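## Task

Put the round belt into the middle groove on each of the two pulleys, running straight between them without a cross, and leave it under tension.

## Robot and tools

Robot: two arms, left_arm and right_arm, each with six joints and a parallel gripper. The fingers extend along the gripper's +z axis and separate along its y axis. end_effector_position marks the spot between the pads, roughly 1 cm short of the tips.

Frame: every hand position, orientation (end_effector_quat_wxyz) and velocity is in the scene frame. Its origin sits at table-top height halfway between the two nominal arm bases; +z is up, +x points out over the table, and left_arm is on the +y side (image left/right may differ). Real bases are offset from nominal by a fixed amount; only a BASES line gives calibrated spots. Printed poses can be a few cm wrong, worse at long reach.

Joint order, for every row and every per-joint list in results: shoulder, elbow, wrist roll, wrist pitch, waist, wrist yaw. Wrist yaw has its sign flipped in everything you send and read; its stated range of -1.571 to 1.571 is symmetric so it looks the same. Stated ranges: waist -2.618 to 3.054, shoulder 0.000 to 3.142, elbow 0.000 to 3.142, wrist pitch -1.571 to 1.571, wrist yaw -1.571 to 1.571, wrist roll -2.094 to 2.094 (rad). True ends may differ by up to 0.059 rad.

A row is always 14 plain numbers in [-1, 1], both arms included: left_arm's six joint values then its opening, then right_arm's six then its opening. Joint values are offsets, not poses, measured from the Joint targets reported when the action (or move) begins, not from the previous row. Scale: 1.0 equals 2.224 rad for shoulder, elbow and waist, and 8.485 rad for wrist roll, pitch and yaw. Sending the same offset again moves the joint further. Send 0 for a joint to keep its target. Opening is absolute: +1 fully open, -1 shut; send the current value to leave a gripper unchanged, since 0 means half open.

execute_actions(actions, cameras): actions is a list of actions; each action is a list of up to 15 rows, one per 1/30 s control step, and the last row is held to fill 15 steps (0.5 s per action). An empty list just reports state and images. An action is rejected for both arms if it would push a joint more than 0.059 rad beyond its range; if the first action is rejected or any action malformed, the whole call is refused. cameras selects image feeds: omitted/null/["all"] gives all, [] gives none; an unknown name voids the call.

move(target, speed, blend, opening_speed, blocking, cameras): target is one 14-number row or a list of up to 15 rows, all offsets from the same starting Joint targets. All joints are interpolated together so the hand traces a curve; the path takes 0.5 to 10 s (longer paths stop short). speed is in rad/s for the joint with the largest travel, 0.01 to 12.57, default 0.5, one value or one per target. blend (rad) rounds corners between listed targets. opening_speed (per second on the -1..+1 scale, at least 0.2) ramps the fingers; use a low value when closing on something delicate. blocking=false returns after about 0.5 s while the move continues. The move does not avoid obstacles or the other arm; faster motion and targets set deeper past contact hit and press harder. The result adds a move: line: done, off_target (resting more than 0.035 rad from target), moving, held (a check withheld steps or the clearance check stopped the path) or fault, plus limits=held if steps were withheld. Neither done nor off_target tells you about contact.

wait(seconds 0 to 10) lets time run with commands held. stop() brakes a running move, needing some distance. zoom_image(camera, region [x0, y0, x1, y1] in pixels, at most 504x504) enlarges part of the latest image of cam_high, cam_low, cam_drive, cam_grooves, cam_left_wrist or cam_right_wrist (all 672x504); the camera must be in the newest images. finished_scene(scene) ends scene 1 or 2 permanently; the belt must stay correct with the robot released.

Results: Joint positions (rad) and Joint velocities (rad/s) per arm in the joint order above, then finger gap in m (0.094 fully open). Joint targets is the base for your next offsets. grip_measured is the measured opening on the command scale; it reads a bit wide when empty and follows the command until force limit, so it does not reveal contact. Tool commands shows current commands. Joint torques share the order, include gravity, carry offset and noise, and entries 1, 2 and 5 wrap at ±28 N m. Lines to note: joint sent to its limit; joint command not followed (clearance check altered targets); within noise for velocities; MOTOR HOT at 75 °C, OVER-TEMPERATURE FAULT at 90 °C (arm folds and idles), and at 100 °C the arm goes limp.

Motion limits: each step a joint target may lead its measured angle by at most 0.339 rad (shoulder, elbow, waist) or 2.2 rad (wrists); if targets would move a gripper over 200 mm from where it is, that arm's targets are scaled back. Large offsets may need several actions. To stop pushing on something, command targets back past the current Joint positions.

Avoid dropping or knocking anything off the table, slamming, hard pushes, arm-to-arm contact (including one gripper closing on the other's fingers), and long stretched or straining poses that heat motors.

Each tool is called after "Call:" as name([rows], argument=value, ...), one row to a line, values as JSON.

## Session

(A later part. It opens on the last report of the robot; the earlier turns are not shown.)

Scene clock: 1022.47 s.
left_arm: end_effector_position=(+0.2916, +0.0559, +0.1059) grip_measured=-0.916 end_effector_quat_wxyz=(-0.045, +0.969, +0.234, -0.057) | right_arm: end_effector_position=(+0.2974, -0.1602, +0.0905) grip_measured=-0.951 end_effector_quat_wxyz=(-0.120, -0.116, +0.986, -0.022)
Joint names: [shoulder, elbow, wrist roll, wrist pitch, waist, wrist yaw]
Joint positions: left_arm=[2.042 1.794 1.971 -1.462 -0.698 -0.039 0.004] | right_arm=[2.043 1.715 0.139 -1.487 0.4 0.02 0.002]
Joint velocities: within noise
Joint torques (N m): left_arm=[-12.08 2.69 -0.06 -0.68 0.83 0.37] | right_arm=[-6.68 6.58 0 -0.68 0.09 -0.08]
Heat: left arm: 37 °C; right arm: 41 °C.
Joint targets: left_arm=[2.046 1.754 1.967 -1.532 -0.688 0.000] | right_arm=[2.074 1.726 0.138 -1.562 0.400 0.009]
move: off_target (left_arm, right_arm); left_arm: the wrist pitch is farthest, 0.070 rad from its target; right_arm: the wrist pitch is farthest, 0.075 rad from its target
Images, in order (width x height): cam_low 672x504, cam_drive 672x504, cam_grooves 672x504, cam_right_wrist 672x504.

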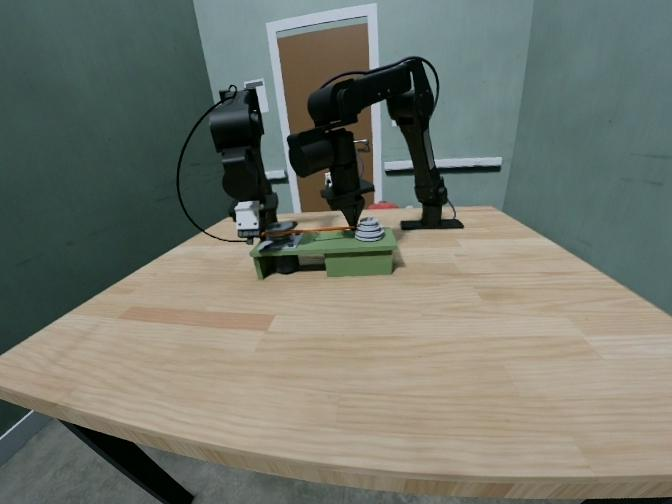

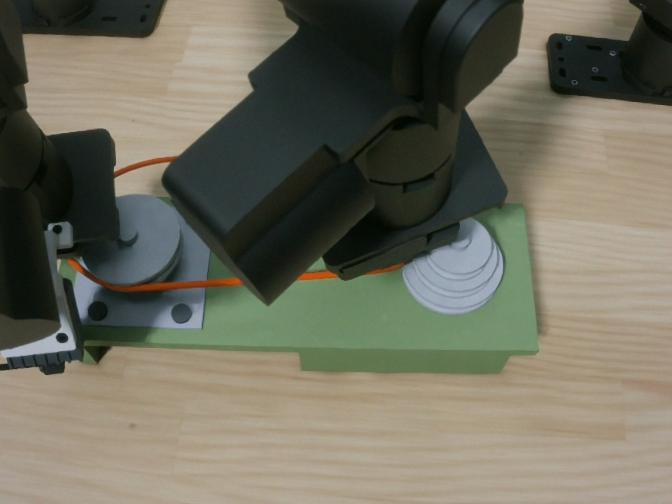

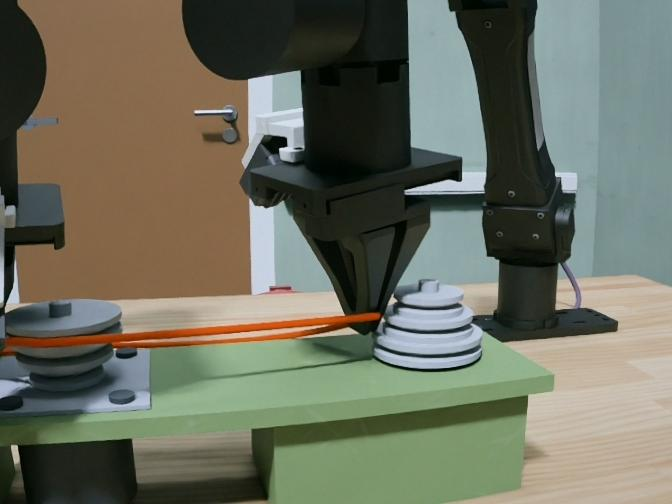

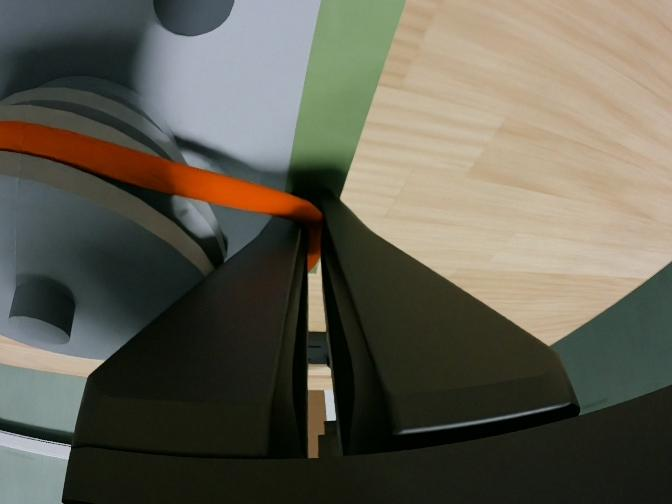

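Call:
move(target=[0.0346,0.054,0,0,-0.0124,0,-1, 0.036,0.047,0,0,0,0,-1], speed=0.12, cameras=["cam_low","cam_drive","cam_grooves","cam_right_wrist"])

Call:
zoom_image(camera="cam_grooves", region=[0, 280, 200, 420])

Call:
zoom_image(camera="cam_right_wrist", region=[0, 50, 350, 310])

Scene clock: 1044.37 s.
left_arm: end_effector_position=(+0.2973, +0.0531, +0.1066) grip_measured=-0.916 end_effector_quat_wxyz=(-0.063, +0.971, +0.226, -0.048) | right_arm: end_effector_position=(+0.3045, -0.1577, +0.0897) grip_measured=-0.951 end_effector_quat_wxyz=(-0.140, -0.116, +0.983, -0.028)
Joint names: [shoulder, elbow, wrist roll, wrist pitch, waist, wrist yaw]
Joint positions: left_arm=[2.087 1.862 1.972 -1.503 -0.711 -0.003 0.004] | right_arm=[2.118 1.814 0.139 -1.553 0.4 0.018 0.002]
Joint velocities: within noise
Joint torques (N m): left_arm=[-9.63 6.67 -0.06 -0.25 -0.43 0.04] | right_arm=[-6.74 7.04 0.01 -0.1 0.08 -0.06]
Heat: left arm: 37 °C; right arm: 40 °C.
Joint targets: left_arm=[2.122 1.874 1.967 -1.532 -0.716 0.000] | right_arm=[2.154 1.830 0.138 -1.561 0.400 0.009]
move: off_target (left_arm, right_arm); left_arm: the shoulder is farthest, 0.036 rad from its target; right_arm: the shoulder is farthest, 0.036 rad from its target
Images, in order (width x height): cam_low 672x504, cam_drive 672x504, cam_grooves 672x504, cam_right_wrist 672x504.

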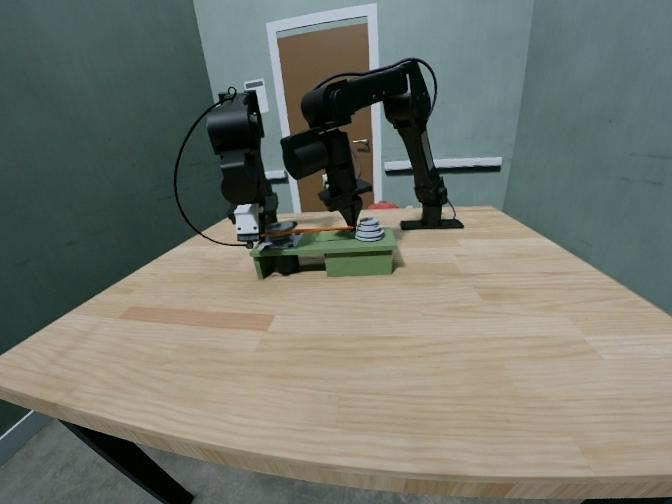

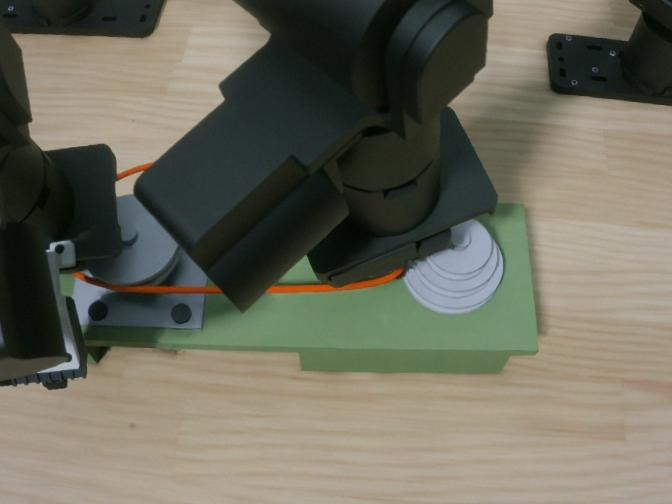

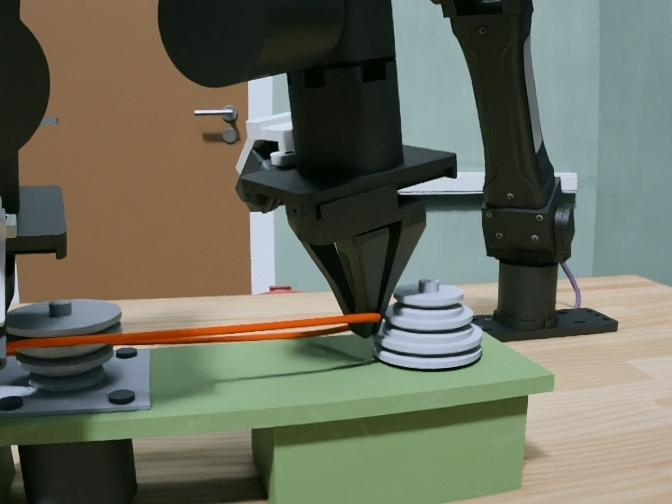

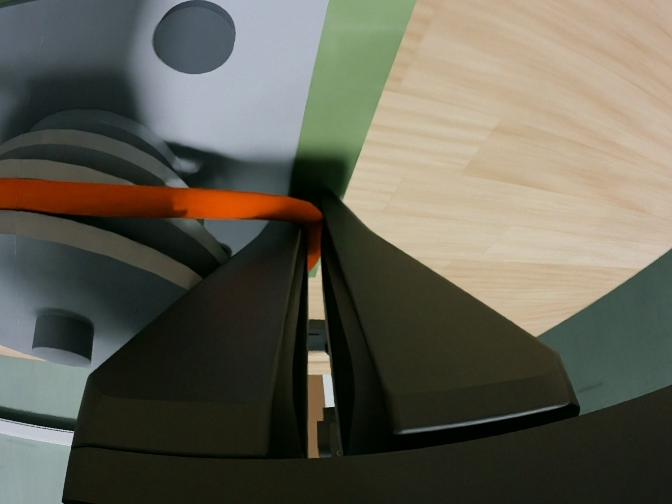

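Scaled by 2.520 from the camera's 672x504 image, which has a finer 960x720 frame.

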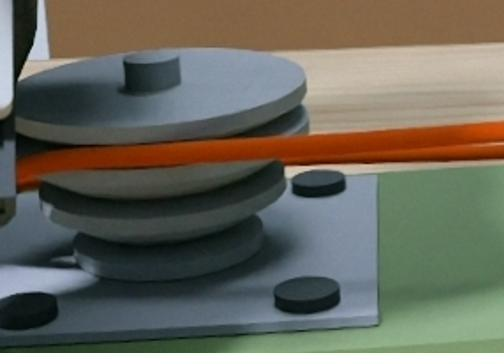

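Scaled by 1.440 from the camera's 672x504 image, which has a finer 960x720 frame.

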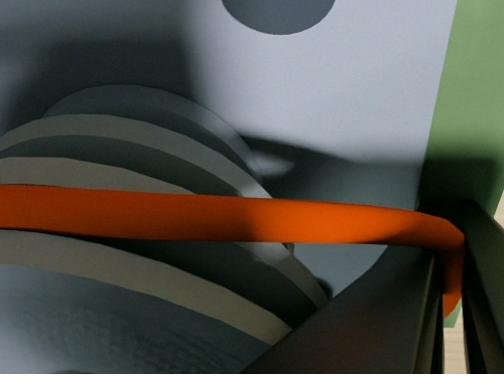

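Call:
move(target=[0.042,0.036,0,0,-0.004,0,-1, 0.045,0.066,0,0,-0.01,0,-1], speed=0.12, cameras=["cam_low","cam_drive","cam_grooves","cam_right_wrist"])

Call:
zoom_image(camera="cam_grooves", region=[0, 280, 200, 420])

Call:
zoom_image(camera="cam_right_wrist", region=[0, 50, 350, 310])

Scene clock: 1057.20 s.
left_arm: end_effector_position=(+0.3005, +0.0505, +0.1052) grip_measured=-0.916 end_effector_quat_wxyz=(-0.086, +0.970, +0.223, -0.055) | right_arm: end_effector_position=(+0.3257, -0.1560, +0.0891) grip_measured=-0.951 end_effector_quat_wxyz=(-0.141, -0.108, +0.984, -0.028)
Joint names: [shoulder, elbow, wrist roll, wrist pitch, waist, wrist yaw]
Joint positions: left_arm=[2.157 1.956 1.969 -1.574 -0.718 0.012 0.004] | right_arm=[2.21 1.957 0.139 -1.606 0.383 0.016 0.002]
Joint velocities: within noise
Joint torques (N m): left_arm=[-8.05 5.37 -0.05 0.47 -0.57 -0.09] | right_arm=[-6.82 7.32 0 0.4 -0.53 -0.05]
Heat: left arm: 36 °C; right arm: 41 °C.
Joint targets: left_arm=[2.216 1.954 1.967 -1.532 -0.725 0.001] | right_arm=[2.254 1.977 0.138 -1.561 0.378 0.009]
move: off_target (left_arm, right_arm); left_arm: the shoulder is farthest, 0.058 rad from its target; right_arm: the wrist pitch is farthest, 0.045 rad from its target
Images, in order (width x height): cam_low 672x504, cam_drive 672x504, cam_grooves 672x504, cam_right_wrist 672x504.

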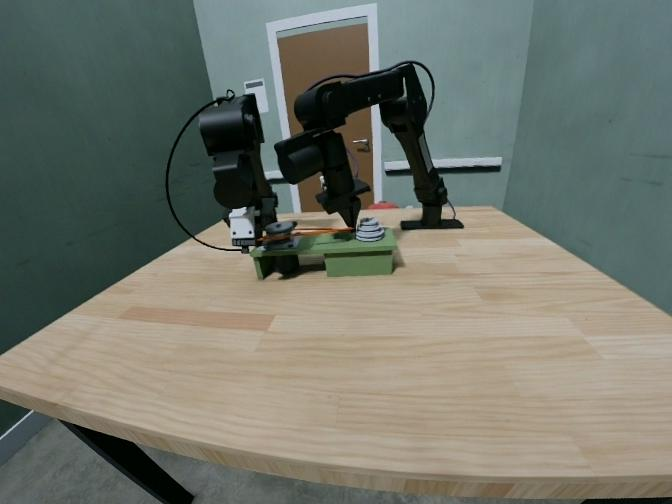

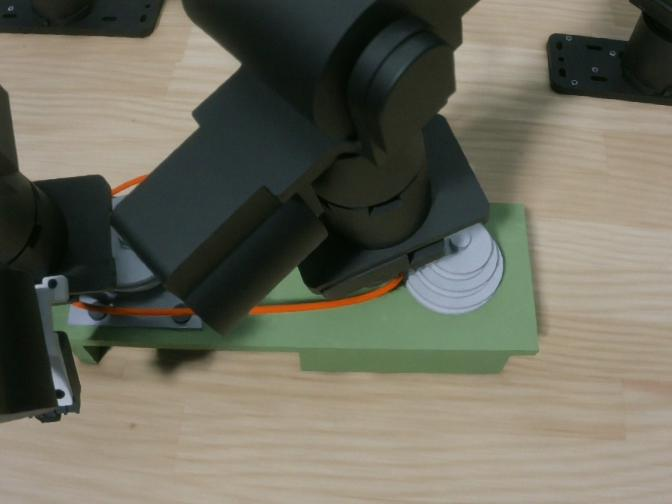

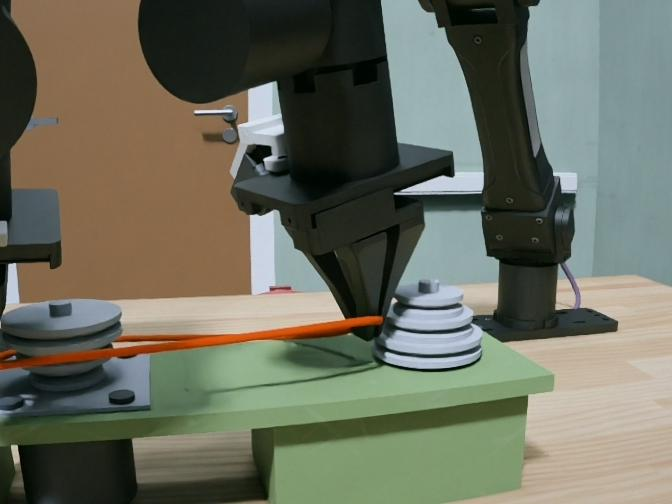

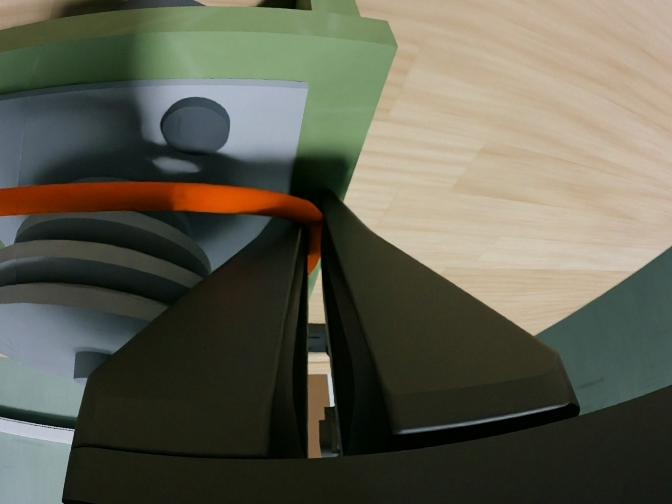

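Scaled by 2.520 from the camera's 672x504 image, which has a finer 960x720 frame.

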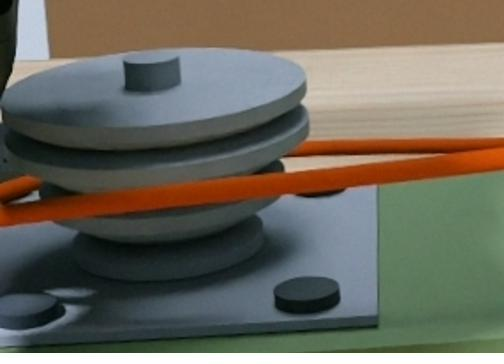

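Scaled by 1.440 from the camera's 672x504 image, which has a finer 960x720 frame.

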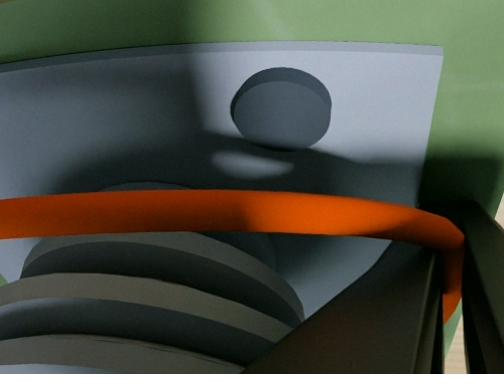

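Call:
move([
  [0.0,0.01,0,0,-0.025,0,-1, 0,0,0,0,0,0,-1],
  [-0.005,-0.015,0,0,-0.025,0,-1, 0,0,0,0,0,0,-1],
], speed=0.12, cameras=["cam_low","cam_drive","cam_grooves","cam_right_wrist"])

Call:
zoom_image(camera="cam_grooves", region=[0, 280, 200, 420])

Call:
zoom_image(camera="cam_right_wrist", region=[0, 50, 350, 310])

Scene clock: 1073.83 s.
left_arm: end_effector_position=(+0.2911, +0.0285, +0.0919) grip_measured=-0.916 end_effector_quat_wxyz=(-0.088, +0.976, +0.192, -0.050) | right_arm: end_effector_position=(+0.3257, -0.1560, +0.0891) grip_measured=-0.951 end_effector_quat_wxyz=(-0.141, -0.108, +0.984, -0.028)
Joint names: [shoulder, elbow, wrist roll, wrist pitch, waist, wrist yaw]
Joint positions: left_arm=[2.189 1.955 1.969 -1.538 -0.781 0.016 0.004] | right_arm=[2.21 1.957 0.139 -1.606 0.383 0.016 0.002]
Joint velocities: within noise
Joint torques (N m): left_arm=[-12.31 2.95 -0.04 0.07 0.01 -0.12] | right_arm=[-6.8 7.32 0.01 0.39 -0.5 -0.05]
Heat: left arm: 35 °C; right arm: 41 °C.
Joint targets: left_arm=[2.205 1.921 1.967 -1.532 -0.781 0.001] | right_arm=[2.254 1.977 0.138 -1.561 0.378 0.009]
move: off_target (right_arm); right_arm: the wrist pitch is farthest, 0.045 rad from its target
Images, in order (width x height): cam_low 672x504, cam_drive 672x504, cam_grooves 672x504, cam_right_wrist 672x504.

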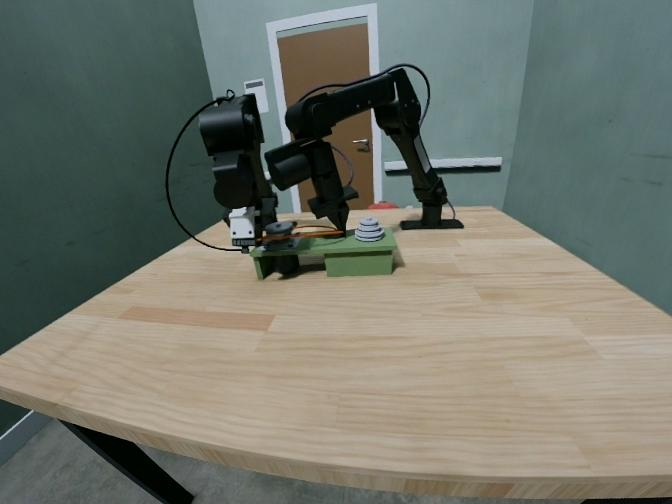

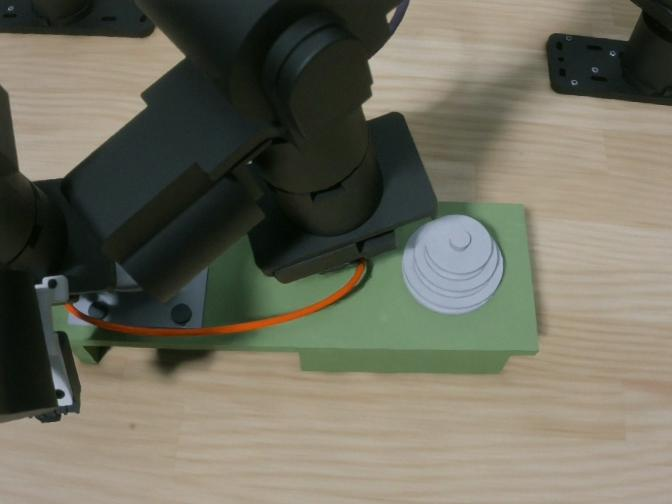

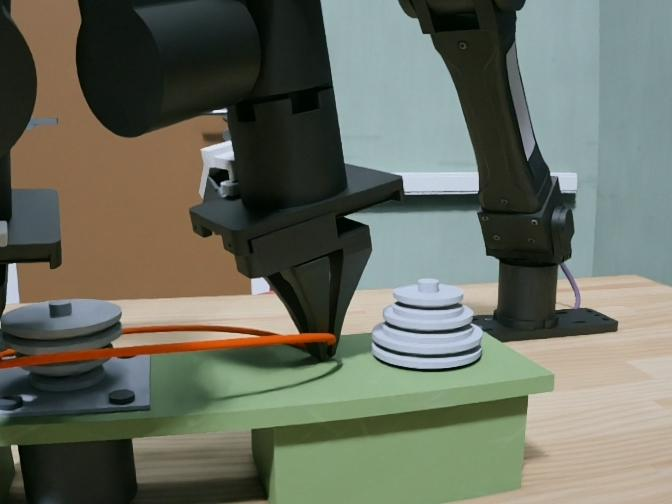

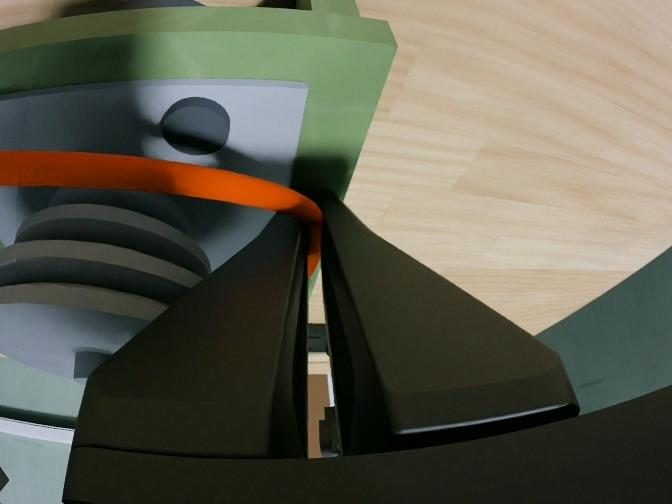

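Scaled by 2.520 from the camera's 672x504 image, which has a finer 960x720 frame.

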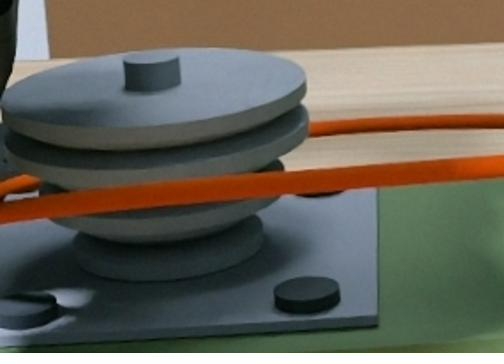

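Scaled by 1.440 from the camera's 672x504 image, which has a finer 960x720 frame.

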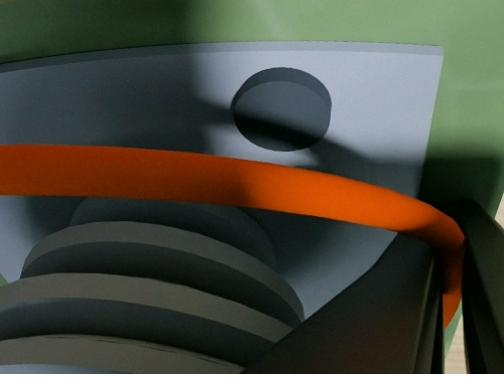

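Call:
move(target=[0,0,0,0,0.0157,0,-1, -0.032,-0.047,0,0,0.010,0,-1], speed=0.12, cameras=["cam_low","cam_drive","cam_grooves","cam_right_wrist"])

Call:
zoom_image(camera="cam_grooves", region=[0, 280, 200, 420])

Call:
zoom_image(camera="cam_right_wrist", region=[0, 50, 350, 310])

Scene clock: 1083.13 s.
left_arm: end_effector_position=(+0.2922, +0.0297, +0.0919) grip_measured=-0.916 end_effector_quat_wxyz=(-0.079, +0.974, +0.203, -0.063) | right_arm: end_effector_position=(+0.3172, -0.1552, +0.0892) grip_measured=-0.951 end_effector_quat_wxyz=(-0.143, -0.113, +0.983, -0.030)
Joint names: [shoulder, elbow, wrist roll, wrist pitch, waist, wrist yaw]
Joint positions: left_arm=[2.189 1.955 1.969 -1.538 -0.762 -0.015 0.004] | right_arm=[2.182 1.91 0.139 -1.593 0.394 0.015 0.002]
Joint velocities: within noise
Joint torques (N m): left_arm=[-12.31 2.95 -0.04 0.06 1.44 0.16] | right_arm=[-9.59 2.58 0 0.26 0.59 -0.04]
Heat: left arm: 35 °C; right arm: 41 °C.
Joint targets: left_arm=[2.205 1.921 1.967 -1.532 -0.746 0.001] | right_arm=[2.183 1.872 0.138 -1.562 0.400 0.009]
move: off_target (right_arm); right_arm: the elbow is farthest, 0.037 rad from its target
Images, in order (width x height): cam_low 672x504, cam_drive 672x504, cam_grooves 672x504, cam_right_wrist 672x504.

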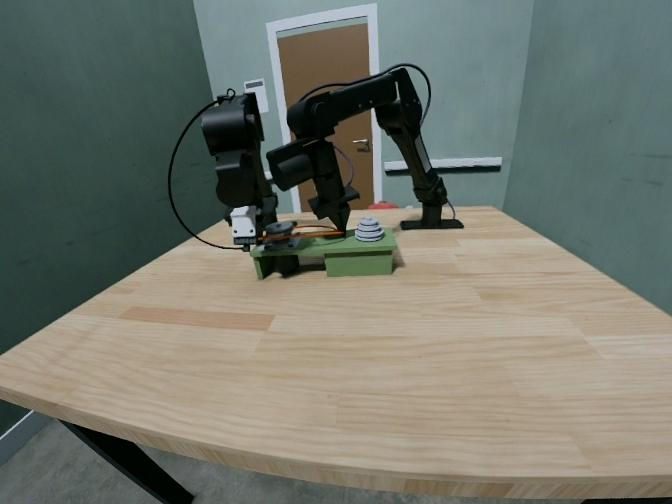

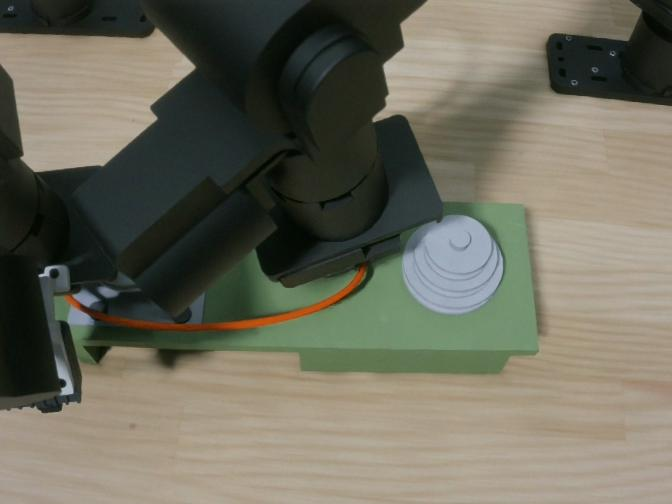

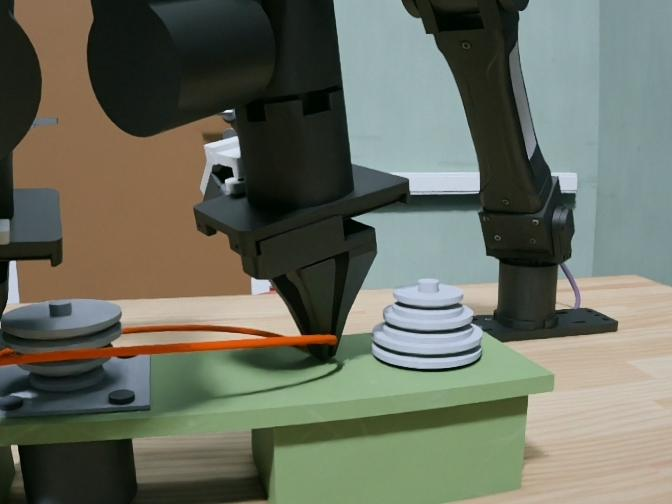

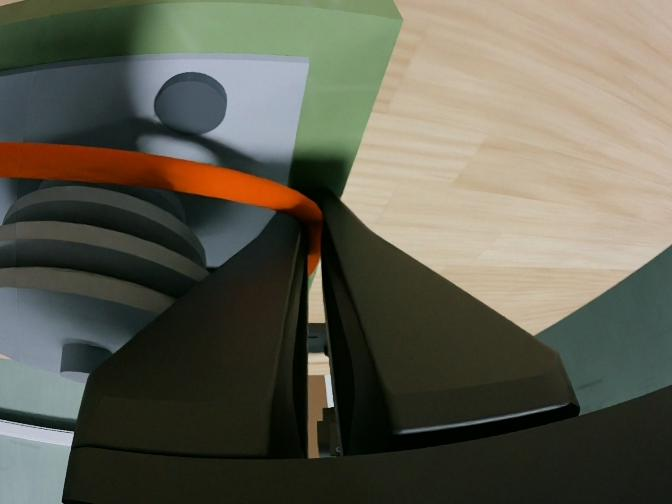

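Scaled by 2.520 from the camera's 672x504 image, which has a finer 960x720 frame.

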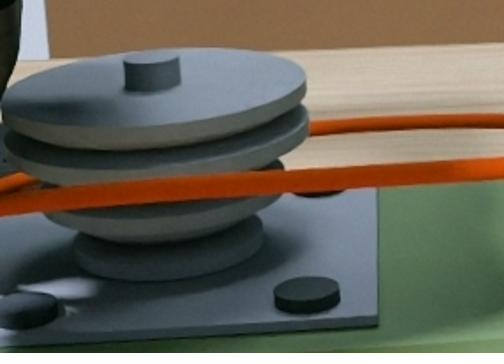

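Scaled by 1.440 from the camera's 672x504 image, which has a finer 960x720 frame.

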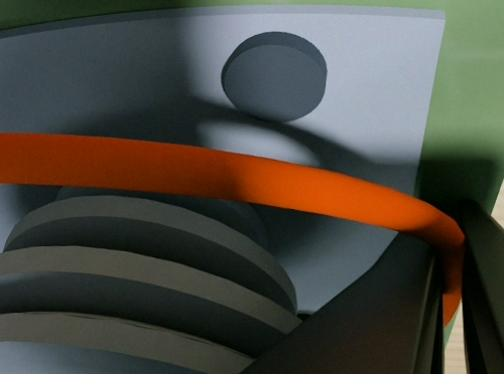

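Call:
move(target=[-0.008,0.012,0,0,0.02,0,-1, -0.028,-0.03,0,0,0.012,0,-1], speed=0.12, cameras=["cam_low","cam_drive","cam_grooves","cam_right_wrist"])

Call:
zoom_image(camera="cam_grooves", region=[0, 280, 200, 420])

Call:
zoom_image(camera="cam_right_wrist", region=[0, 50, 350, 310])

Scene clock: 1091.63 s.
left_arm: end_effector_position=(+0.3021, +0.0420, +0.0922) grip_measured=-0.916 end_effector_quat_wxyz=(-0.077, +0.969, +0.225, -0.069) | right_arm: end_effector_position=(+0.3004, -0.1581, +0.0897) grip_measured=-0.951 end_effector_quat_wxyz=(-0.154, -0.123, +0.979, -0.042)
Joint names: [shoulder, elbow, wrist roll, wrist pitch, waist, wrist yaw]
Joint positions: left_arm=[2.189 1.955 1.969 -1.543 -0.717 -0.021 0.004] | right_arm=[2.137 1.833 0.139 -1.588 0.413 -0.001 0.002]
Joint velocities: within noise
Joint torques (N m): left_arm=[-13.94 4.98 -0.04 0.09 1.35 0.21] | right_arm=[-10.51 3.26 -0.02 0.18 1.24 0.11]
Heat: left arm: 35 °C; right arm: 42 °C.
Joint targets: left_arm=[2.187 1.948 1.967 -1.532 -0.701 0.000] | right_arm=[2.121 1.806 0.138 -1.561 0.427 0.009]
move: done
Images, in order (width x height): cam_low 672x504, cam_drive 672x504, cam_grooves 672x504, cam_right_wrist 672x504.

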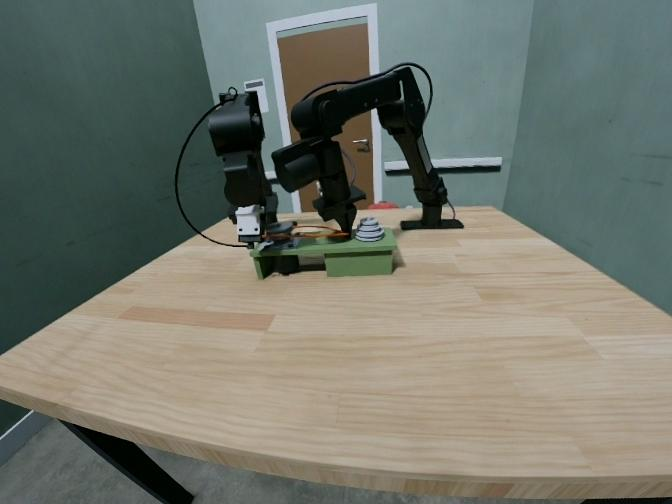

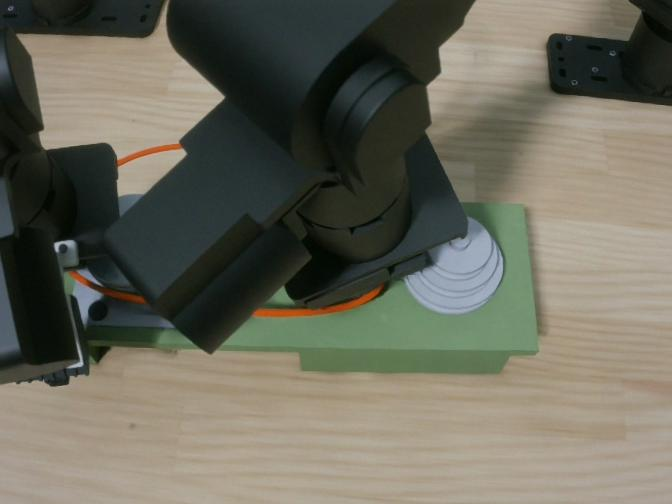

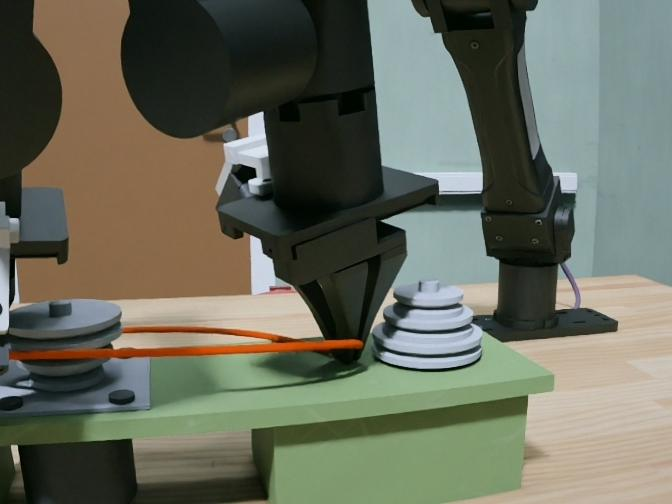

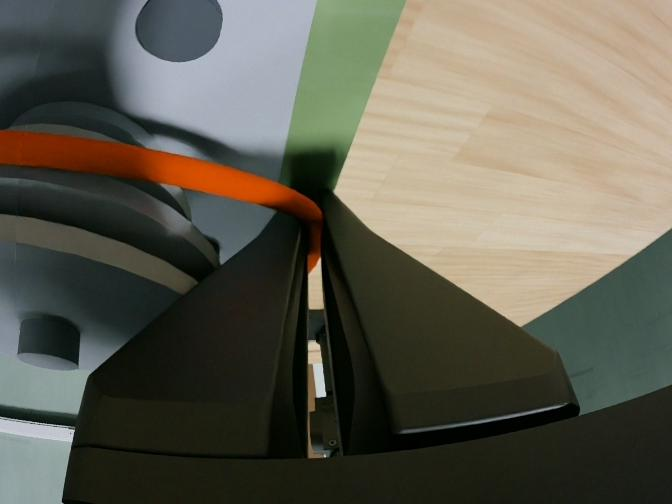

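Scaled by 2.520 from the camera's 672x504 image, which has a finer 960x720 frame.

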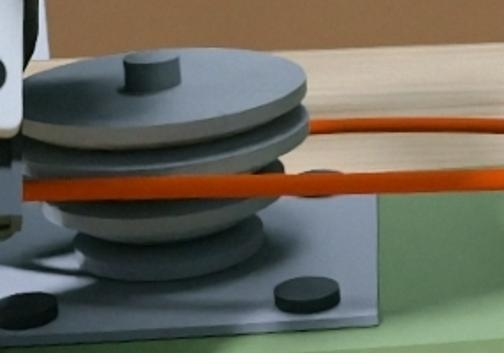

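Scaled by 1.440 from the camera's 672x504 image, which has a finer 960x720 frame.

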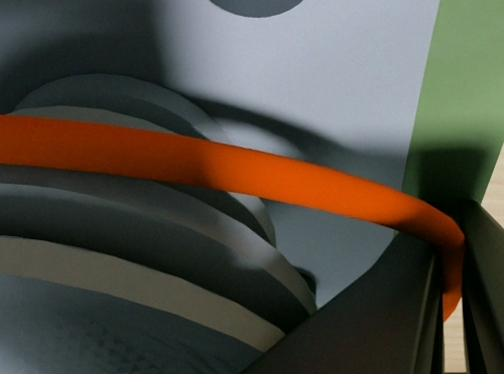

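Call:
move([
  [0.01,0.06,0,0,-0.003,0,-1, 0,0,0,0,0.016,0,-1],
  [-0.04,0.005,0,0,0.026,0,-1, 0,0,0,0,0.016,0,-1],
], speed=0.12, cameras=["cam_low","cam_drive","cam_grooves","cam_right_wrist"])

Call:
zoom_image(camera="cam_grooves", region=[0, 280, 200, 420])

Call:
zoom_image(camera="cam_right_wrist", region=[0, 50, 350, 310])

Scene clock: 1102.40 s.
left_arm: end_effector_position=(+0.3273, +0.0542, +0.1158) grip_measured=-0.916 end_effector_quat_wxyz=(-0.039, +0.966, +0.254, -0.033) | right_arm: end_effector_position=(+0.3035, -0.1583, +0.0899) grip_measured=-0.952 end_effector_quat_wxyz=(-0.141, -0.136, +0.978, -0.064)
Joint names: [shoulder, elbow, wrist roll, wrist pitch, waist, wrist yaw]
Joint positions: left_arm=[2.131 1.973 1.969 -1.515 -0.657 -0.005 0.004] | right_arm=[2.134 1.833 0.141 -1.577 0.434 -0.047 0.002]
Joint velocities: within noise
Joint torques (N m): left_arm=[-16.7 4.68 -0.03 0 1.24 0.07] | right_arm=[-10.39 3.26 -0.02 0.11 2.59 0.52]
Heat: left arm: 35 °C; right arm: 42 °C.
Joint targets: left_arm=[2.098 1.959 1.967 -1.532 -0.643 0.000] | right_arm=[2.120 1.806 0.138 -1.562 0.462 0.009]
move: off_target (right_arm); right_arm: the wrist yaw is farthest, 0.056 rad from its target
Images, in order (width x height): cam_low 672x504, cam_drive 672x504, cam_grooves 672x504, cam_right_wrist 672x504.

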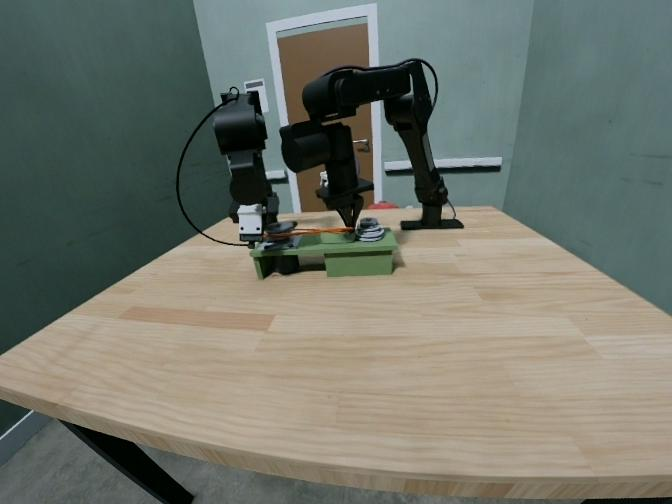

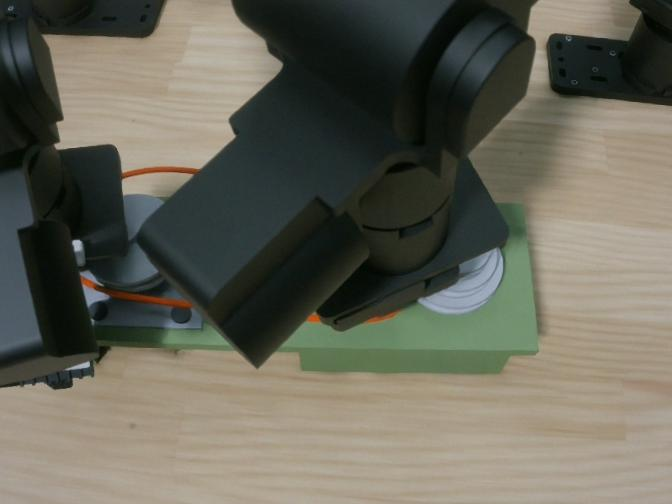

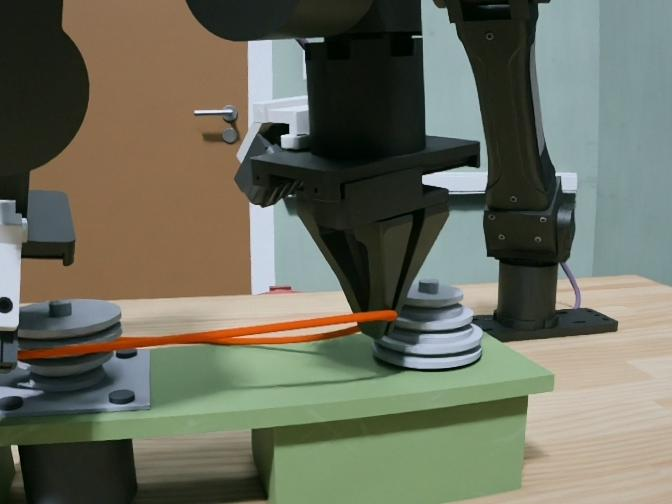

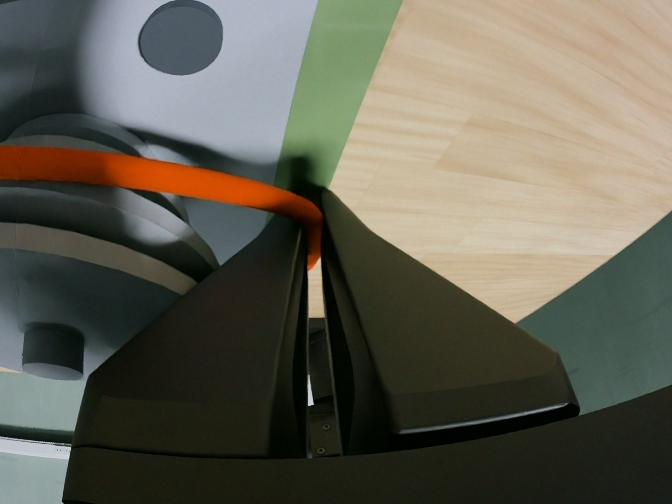

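Scaled by 2.520 from the camera's 672x504 image, which has a finer 960x720 frame.

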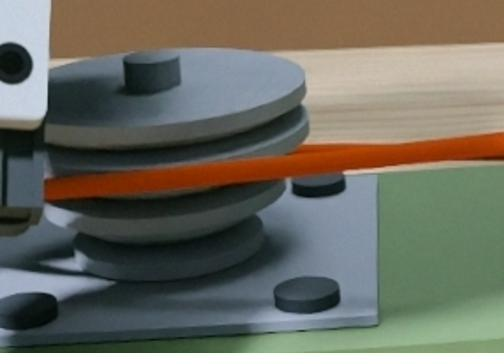

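Scaled by 1.440 from the camera's 672x504 image, which has a finer 960x720 frame.

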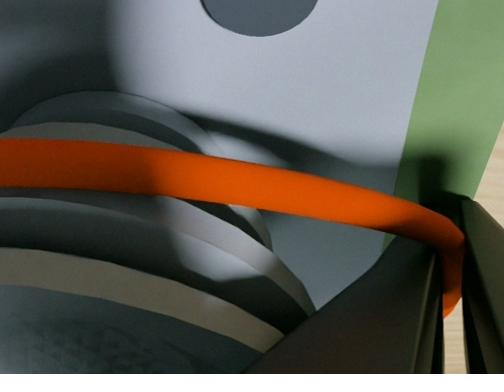

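Call:
move([
  [0,0,0,0,0,0,-1, -0.002,0.018,0,0,0,0,-1],
  [-0.063,-0.076,0,0,0.004,0,-1, -0.002,0.018,0,0,0.004,0,-1],
], speed=0.12, cameras=["cam_low","cam_drive","cam_grooves","cam_right_wrist"])

Call:
zoom_image(camera="cam_grooves", region=[0, 280, 200, 420])

Call:
zoom_image(camera="cam_right_wrist", region=[0, 50, 350, 310])

Scene clock: 1112.43 s.
left_arm: end_effector_position=(+0.3048, +0.0647, +0.1261) grip_measured=-0.916 end_effector_quat_wxyz=(-0.017, +0.966, +0.254, -0.036) | right_arm: end_effector_position=(+0.3096, -0.1557, +0.0897) grip_measured=-0.952 end_effector_quat_wxyz=(-0.125, -0.140, +0.980, -0.067)
Joint names: [shoulder, elbow, wrist roll, wrist pitch, waist, wrist yaw]
Joint positions: left_arm=[1.992 1.808 1.97 -1.458 -0.657 -0.036 0.004] | right_arm=[2.131 1.836 0.141 -1.552 0.44 -0.06 0.002]
Joint velocities: within noise
Joint torques (N m): left_arm=[-15.49 4.44 -0.05 -0.57 2 0.35] | right_arm=[-10.5 6.49 0 -0.09 2.85 0.6]
Heat: left arm: 37 °C; right arm: 42 °C.
Joint targets: left_arm=[1.958 1.790 1.967 -1.532 -0.634 0.001] | right_arm=[2.116 1.846 0.138 -1.562 0.471 0.009]
move: off_target (left_arm, right_arm); left_arm: the wrist pitch is farthest, 0.074 rad from its target; right_arm: the wrist yaw is farthest, 0.069 rad from its target
Images, in order (width x height): cam_low 672x504, cam_drive 672x504, cam_grooves 672x504, cam_right_wrist 672x504.

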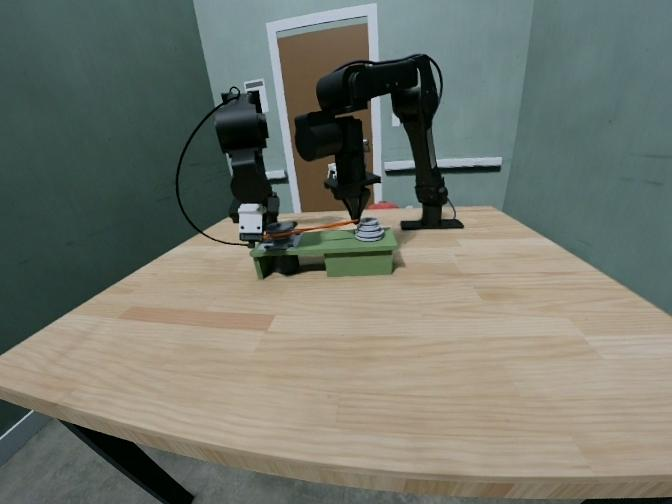

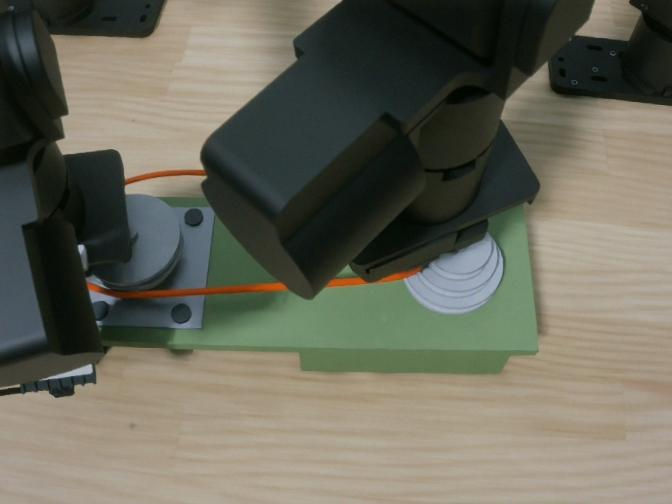

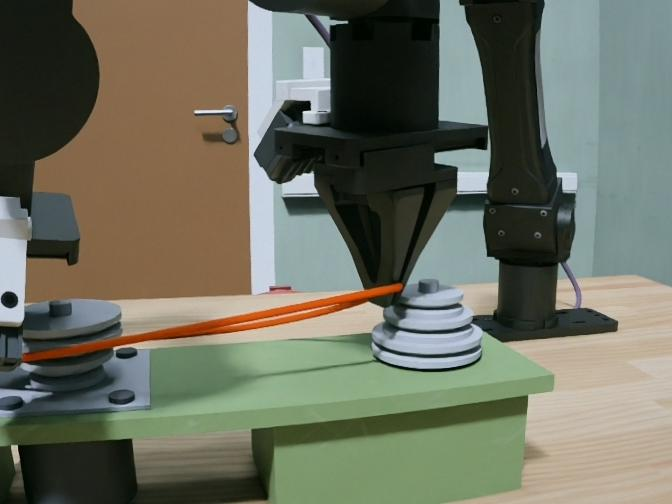

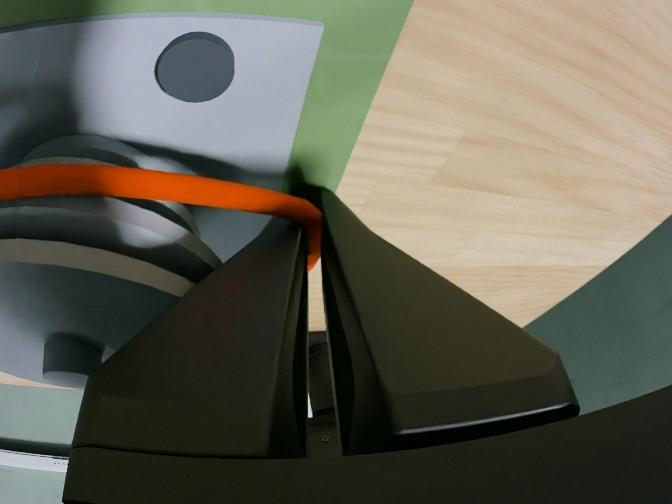

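Scaled by 2.520 from the camera's 672x504 image, which has a finer 960x720 frame.

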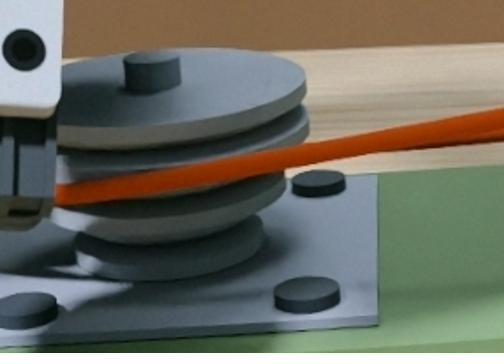

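Scaled by 1.440 from the camera's 672x504 image, which has a finer 960x720 frame.

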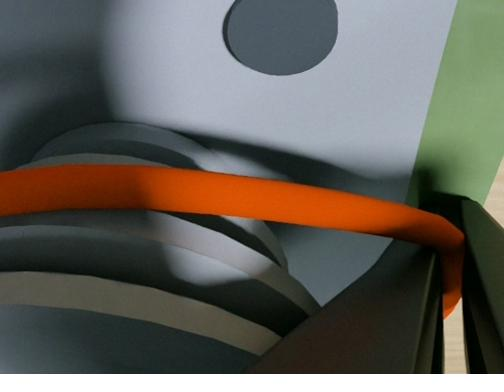

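Call:
execute_actions(actions=[], cameras=["cam_left_wrist","cam_high"])

Call:
zoom_image(camera="cam_high", region=[280, 170, 380, 245])

Scene clock: 1117.20 s.
left_arm: end_effector_position=(+0.3048, +0.0647, +0.1261) grip_measured=-0.916 end_effector_quat_wxyz=(-0.017, +0.966, +0.254, -0.036) | right_arm: end_effector_position=(+0.3096, -0.1557, +0.0897) grip_measured=-0.952 end_effector_quat_wxyz=(-0.125, -0.140, +0.980, -0.067)
Joint names: [shoulder, elbow, wrist roll, wrist pitch, waist, wrist yaw]
Joint positions: left_arm=[1.992 1.808 1.97 -1.458 -0.657 -0.036 0.004] | right_arm=[2.131 1.836 0.141 -1.552 0.44 -0.06 0.002]
Joint velocities: within noise
Joint torques (N m): left_arm=[-15.5 4.44 -0.05 -0.58 2 0.35] | right_arm=[-10.5 6.5 -0.01 -0.09 2.78 0.62]
Heat: left arm: 37 °C; right arm: 42 °C.
Joint targets: left_arm=[1.958 1.790 1.967 -1.532 -0.634 0.001] | right_arm=[2.116 1.846 0.138 -1.562 0.471 0.009]
Tool commands: left_gripper/opening=-1.0 right_gripper/opening=-1.0
Images, in order (width x height): cam_high 672x504, cam_left_wrist 672x504.

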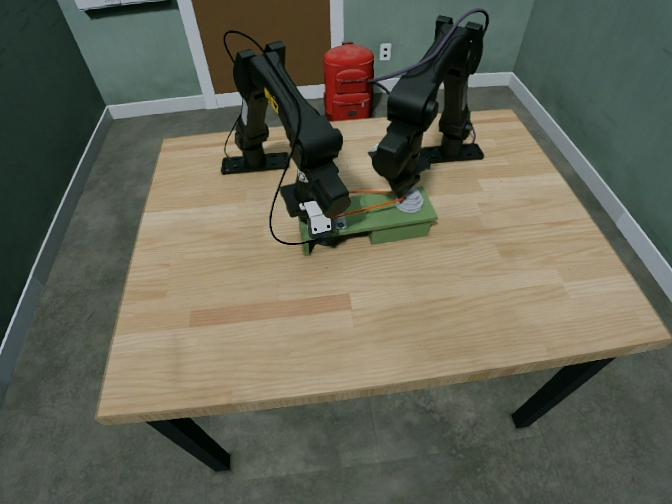

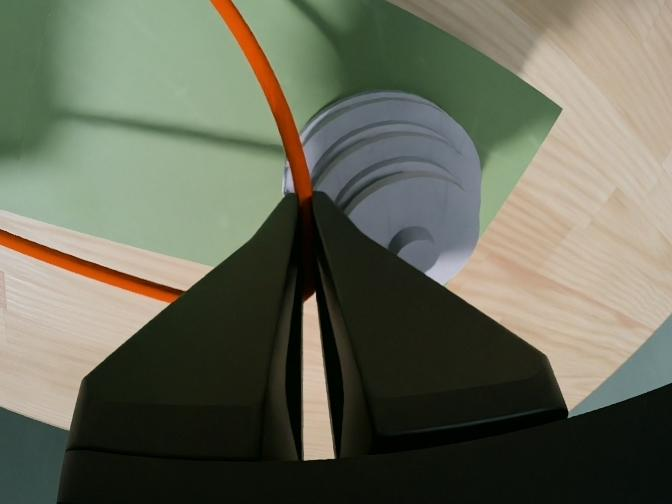

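Scaled by 5.040 from the camera's 672x504 image, which has a finer 960x720 frame.

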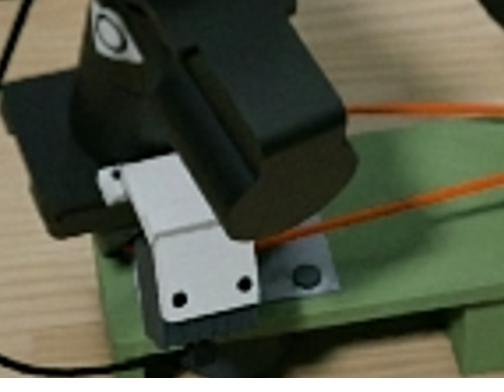

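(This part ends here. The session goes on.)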